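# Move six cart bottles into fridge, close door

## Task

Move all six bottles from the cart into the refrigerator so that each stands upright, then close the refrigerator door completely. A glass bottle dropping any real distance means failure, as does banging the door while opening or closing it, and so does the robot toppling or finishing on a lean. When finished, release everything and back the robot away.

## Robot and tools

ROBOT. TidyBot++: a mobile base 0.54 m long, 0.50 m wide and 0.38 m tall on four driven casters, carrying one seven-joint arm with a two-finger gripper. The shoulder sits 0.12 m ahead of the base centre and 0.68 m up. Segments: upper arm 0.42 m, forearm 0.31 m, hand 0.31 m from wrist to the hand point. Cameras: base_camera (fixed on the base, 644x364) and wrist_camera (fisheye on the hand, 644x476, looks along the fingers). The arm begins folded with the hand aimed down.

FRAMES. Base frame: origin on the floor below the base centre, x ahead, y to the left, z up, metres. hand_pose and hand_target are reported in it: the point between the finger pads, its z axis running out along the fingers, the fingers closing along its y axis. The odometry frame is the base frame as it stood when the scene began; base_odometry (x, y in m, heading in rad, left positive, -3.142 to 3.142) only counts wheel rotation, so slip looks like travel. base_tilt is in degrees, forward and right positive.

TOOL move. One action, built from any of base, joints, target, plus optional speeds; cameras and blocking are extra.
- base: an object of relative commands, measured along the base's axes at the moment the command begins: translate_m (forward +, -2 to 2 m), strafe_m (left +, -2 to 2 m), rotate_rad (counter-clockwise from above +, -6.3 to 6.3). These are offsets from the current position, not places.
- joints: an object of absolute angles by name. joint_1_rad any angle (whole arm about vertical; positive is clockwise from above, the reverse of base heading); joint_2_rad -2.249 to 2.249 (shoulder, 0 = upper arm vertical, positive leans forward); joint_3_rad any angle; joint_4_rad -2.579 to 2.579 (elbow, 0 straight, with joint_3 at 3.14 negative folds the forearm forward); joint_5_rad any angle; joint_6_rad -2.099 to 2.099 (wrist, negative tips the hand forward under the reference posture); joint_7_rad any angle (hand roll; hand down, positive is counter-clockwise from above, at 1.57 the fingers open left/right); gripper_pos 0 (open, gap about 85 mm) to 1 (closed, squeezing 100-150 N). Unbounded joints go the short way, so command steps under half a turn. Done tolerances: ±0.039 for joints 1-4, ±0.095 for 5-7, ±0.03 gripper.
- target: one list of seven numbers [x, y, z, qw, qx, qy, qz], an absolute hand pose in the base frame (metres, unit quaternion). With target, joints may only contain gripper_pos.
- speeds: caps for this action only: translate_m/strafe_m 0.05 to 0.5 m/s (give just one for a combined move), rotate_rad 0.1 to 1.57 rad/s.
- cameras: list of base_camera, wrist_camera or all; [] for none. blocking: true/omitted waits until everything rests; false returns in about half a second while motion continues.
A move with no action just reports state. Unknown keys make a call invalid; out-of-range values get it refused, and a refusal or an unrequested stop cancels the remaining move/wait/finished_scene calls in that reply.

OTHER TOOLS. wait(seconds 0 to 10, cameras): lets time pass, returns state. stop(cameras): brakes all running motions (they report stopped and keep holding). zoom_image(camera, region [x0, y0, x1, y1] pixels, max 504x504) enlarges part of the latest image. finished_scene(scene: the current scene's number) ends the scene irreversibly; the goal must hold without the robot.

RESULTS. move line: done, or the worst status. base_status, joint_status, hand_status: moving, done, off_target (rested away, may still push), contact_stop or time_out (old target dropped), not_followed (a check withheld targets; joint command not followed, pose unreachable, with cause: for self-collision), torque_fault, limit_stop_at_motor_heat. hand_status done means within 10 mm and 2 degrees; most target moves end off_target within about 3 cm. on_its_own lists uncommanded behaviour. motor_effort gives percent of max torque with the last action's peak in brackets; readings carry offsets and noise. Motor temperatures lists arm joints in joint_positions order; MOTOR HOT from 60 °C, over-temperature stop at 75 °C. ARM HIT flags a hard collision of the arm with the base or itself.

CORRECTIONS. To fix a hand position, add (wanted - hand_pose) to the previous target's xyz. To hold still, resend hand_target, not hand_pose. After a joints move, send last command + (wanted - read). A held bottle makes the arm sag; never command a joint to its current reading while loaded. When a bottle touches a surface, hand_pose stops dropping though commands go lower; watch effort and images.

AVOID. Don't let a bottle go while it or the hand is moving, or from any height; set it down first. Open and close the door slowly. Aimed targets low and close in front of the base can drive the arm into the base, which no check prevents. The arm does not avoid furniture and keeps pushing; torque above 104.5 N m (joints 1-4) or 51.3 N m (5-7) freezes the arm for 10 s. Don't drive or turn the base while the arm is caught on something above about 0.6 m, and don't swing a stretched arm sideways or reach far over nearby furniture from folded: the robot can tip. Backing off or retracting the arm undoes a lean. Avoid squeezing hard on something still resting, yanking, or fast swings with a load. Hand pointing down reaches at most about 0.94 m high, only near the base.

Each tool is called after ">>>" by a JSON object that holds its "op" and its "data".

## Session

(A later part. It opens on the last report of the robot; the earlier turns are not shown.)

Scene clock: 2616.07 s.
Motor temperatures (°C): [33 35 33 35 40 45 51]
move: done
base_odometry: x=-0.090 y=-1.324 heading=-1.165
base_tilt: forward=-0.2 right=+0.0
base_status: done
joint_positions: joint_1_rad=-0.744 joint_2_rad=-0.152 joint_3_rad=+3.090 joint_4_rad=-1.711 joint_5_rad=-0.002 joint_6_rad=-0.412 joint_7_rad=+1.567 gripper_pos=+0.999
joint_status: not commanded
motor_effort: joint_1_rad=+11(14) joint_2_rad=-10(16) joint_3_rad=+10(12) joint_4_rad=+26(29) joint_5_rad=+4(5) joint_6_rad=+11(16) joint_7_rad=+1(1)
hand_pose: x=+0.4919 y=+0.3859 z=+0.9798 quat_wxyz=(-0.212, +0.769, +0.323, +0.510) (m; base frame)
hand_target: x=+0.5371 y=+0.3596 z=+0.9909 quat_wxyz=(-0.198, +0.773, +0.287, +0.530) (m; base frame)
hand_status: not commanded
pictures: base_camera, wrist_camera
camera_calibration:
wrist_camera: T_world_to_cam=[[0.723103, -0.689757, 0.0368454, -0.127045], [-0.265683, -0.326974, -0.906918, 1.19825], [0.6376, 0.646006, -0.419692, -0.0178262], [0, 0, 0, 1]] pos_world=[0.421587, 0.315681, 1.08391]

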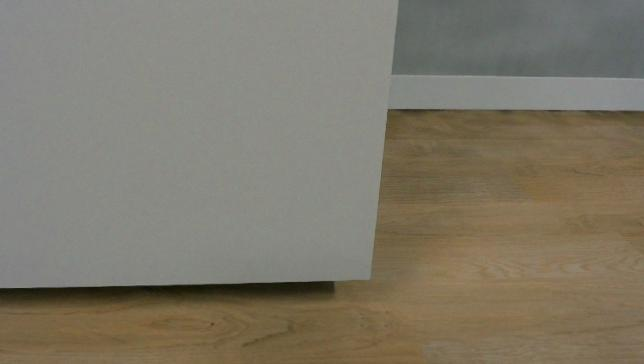

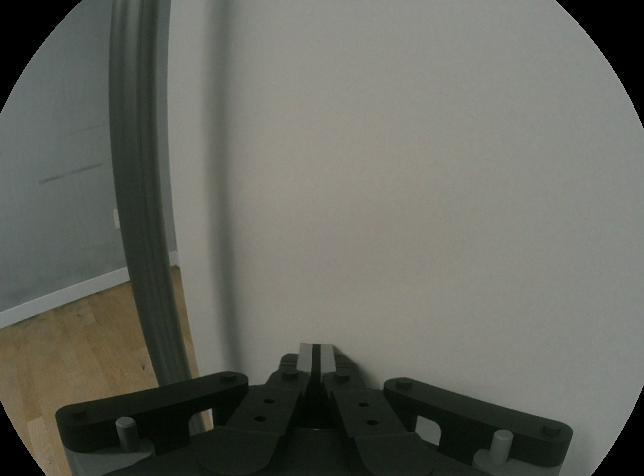

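>>> {"op": "move", "data": {"base": {"translate_m": -0.29}, "cameras": ["base_camera", "wrist_camera"]}}

>>> {"op": "move", "data": {"base": {"strafe_m": 0.85}, "joints": {"joint_1_rad": 0.7, "joint_2_rad": -0.6, "joint_4_rad": -1.75, "joint_6_rad": -0.8}, "cameras": ["base_camera", "wrist_camera"]}}

Scene clock: 2649.10 s.
Motor temperatures (°C): [33 35 33 36 40 45 51]
move: done
base_odometry: x=-0.204 y=-1.057 heading=-1.165
base_tilt: forward=-0.2 right=+0.0
base_status: done
joint_positions: joint_1_rad=-0.704 joint_2_rad=-0.131 joint_3_rad=+3.140 joint_4_rad=-1.704 joint_5_rad=-0.002 joint_6_rad=-0.403 joint_7_rad=+1.567 gripper_pos=+0.999
joint_status: not commanded
motor_effort: joint_1_rad=+2(11) joint_2_rad=-16(20) joint_3_rad=+0(9) joint_4_rad=+23(25) joint_5_rad=+1(4) joint_6_rad=+8(11) joint_7_rad=+1(1)
hand_pose: x=+0.5329 y=+0.3552 z=+0.9757 quat_wxyz=(-0.192, +0.784, +0.287, +0.516) (m; base frame)
hand_target: x=+0.5371 y=+0.3596 z=+0.9909 quat_wxyz=(-0.198, +0.773, +0.287, +0.530) (m; base frame)
hand_status: not commanded
pictures: base_camera, wrist_camera
camera_calibration:
wrist_camera: T_world_to_cam=[[0.659142, -0.751451, 0.0292, -0.114287], [-0.301263, -0.299434, -0.905306, 1.20302], [0.689037, 0.587929, -0.423755, -0.0286188], [0, 0, 0, 1]] pos_world=[0.457476, 0.291169, 1.08031]

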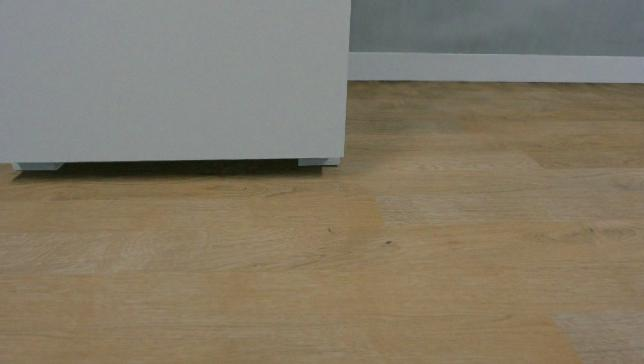

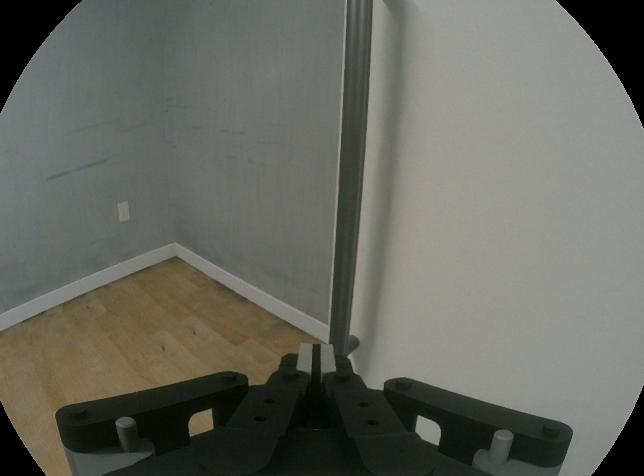

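Scene clock: 2652.03 s.
Motor temperatures (°C): [33 35 33 36 40 45 51]
move: done
base_odometry: x=+0.577 y=-0.722 heading=-1.165
base_tilt: forward=-0.2 right=+0.0
base_status: done
joint_positions: joint_1_rad=+0.682 joint_2_rad=-0.590 joint_3_rad=+3.141 joint_4_rad=-1.741 joint_5_rad=-0.002 joint_6_rad=-0.757 joint_7_rad=+1.567 gripper_pos=+0.999
joint_status: all done
motor_effort: joint_1_rad=+2(3) joint_2_rad=+0(16) joint_3_rad=+1(3) joint_4_rad=+22(24) joint_5_rad=+0(1) joint_6_rad=+8(9) joint_7_rad=+1(1)
hand_pose: x=+0.3893 y=-0.2170 z=+1.0568 quat_wxyz=(+0.192, +0.768, -0.274, +0.546) (m; base frame)
hand_target: x=+0.3836 y=-0.2113 z=+1.0423 quat_wxyz=(+0.186, +0.781, -0.274, +0.529) (m; base frame)
hand_status: not commanded
pictures: base_camera, wrist_camera
camera_calibration:
wrist_camera: T_world_to_cam=[[-0.620023, -0.784, 0.03027, 0.0378719], [-0.300433, 0.201602, -0.932254, 1.1987], [0.724784, -0.587113, -0.360537, 0.105413], [0, 0, 0, 1]] pos_world=[0.307208, -0.150079, 1.15435]

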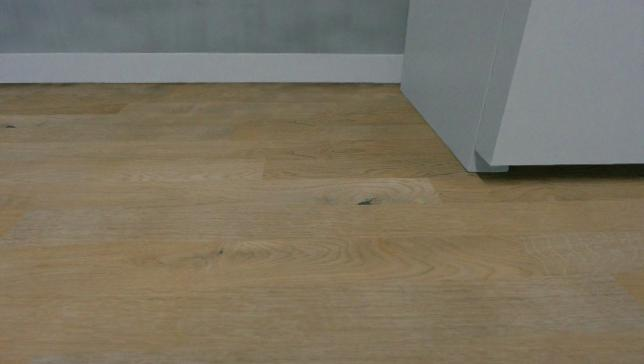

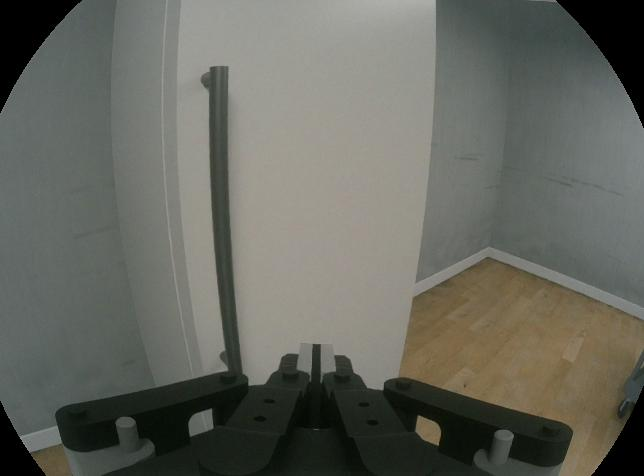

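>>> {"op": "zoom_image", "data": {"camera": "base_camera", "region": [400, 60, 560, 190]}}

>>> {"op": "zoom_image", "data": {"camera": "wrist_camera", "region": [110, 80, 270, 240]}}

Scaled by 3.150.

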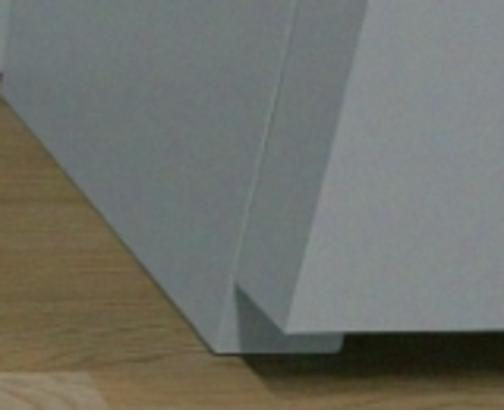

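Scaled by 3.150.

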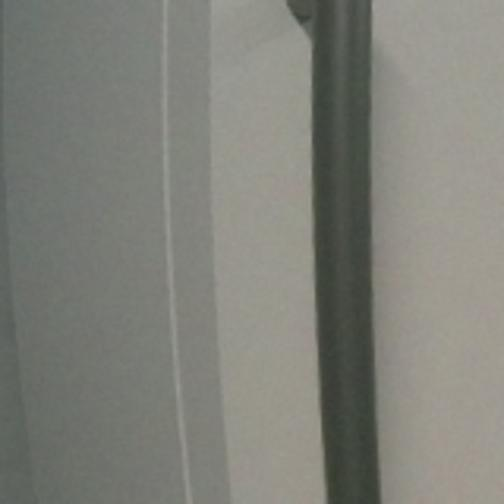

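>>> {"op": "zoom_image", "data": {"camera": "wrist_camera", "region": [140, 180, 210, 240]}}

>>> {"op": "zoom_image", "data": {"camera": "base_camera", "region": [455, 100, 525, 170]}}

Scaled by 7.200.

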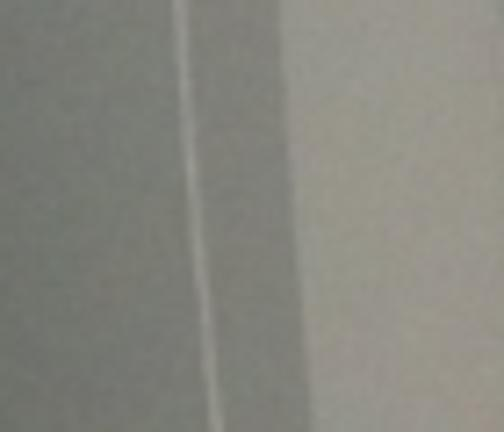

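Scaled by 7.200.

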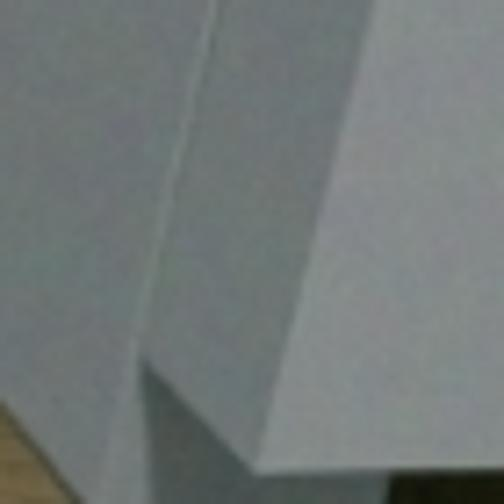

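>>> {"op": "finished_scene", "data": {"scene": 2}}

The scene is finished: the task was done.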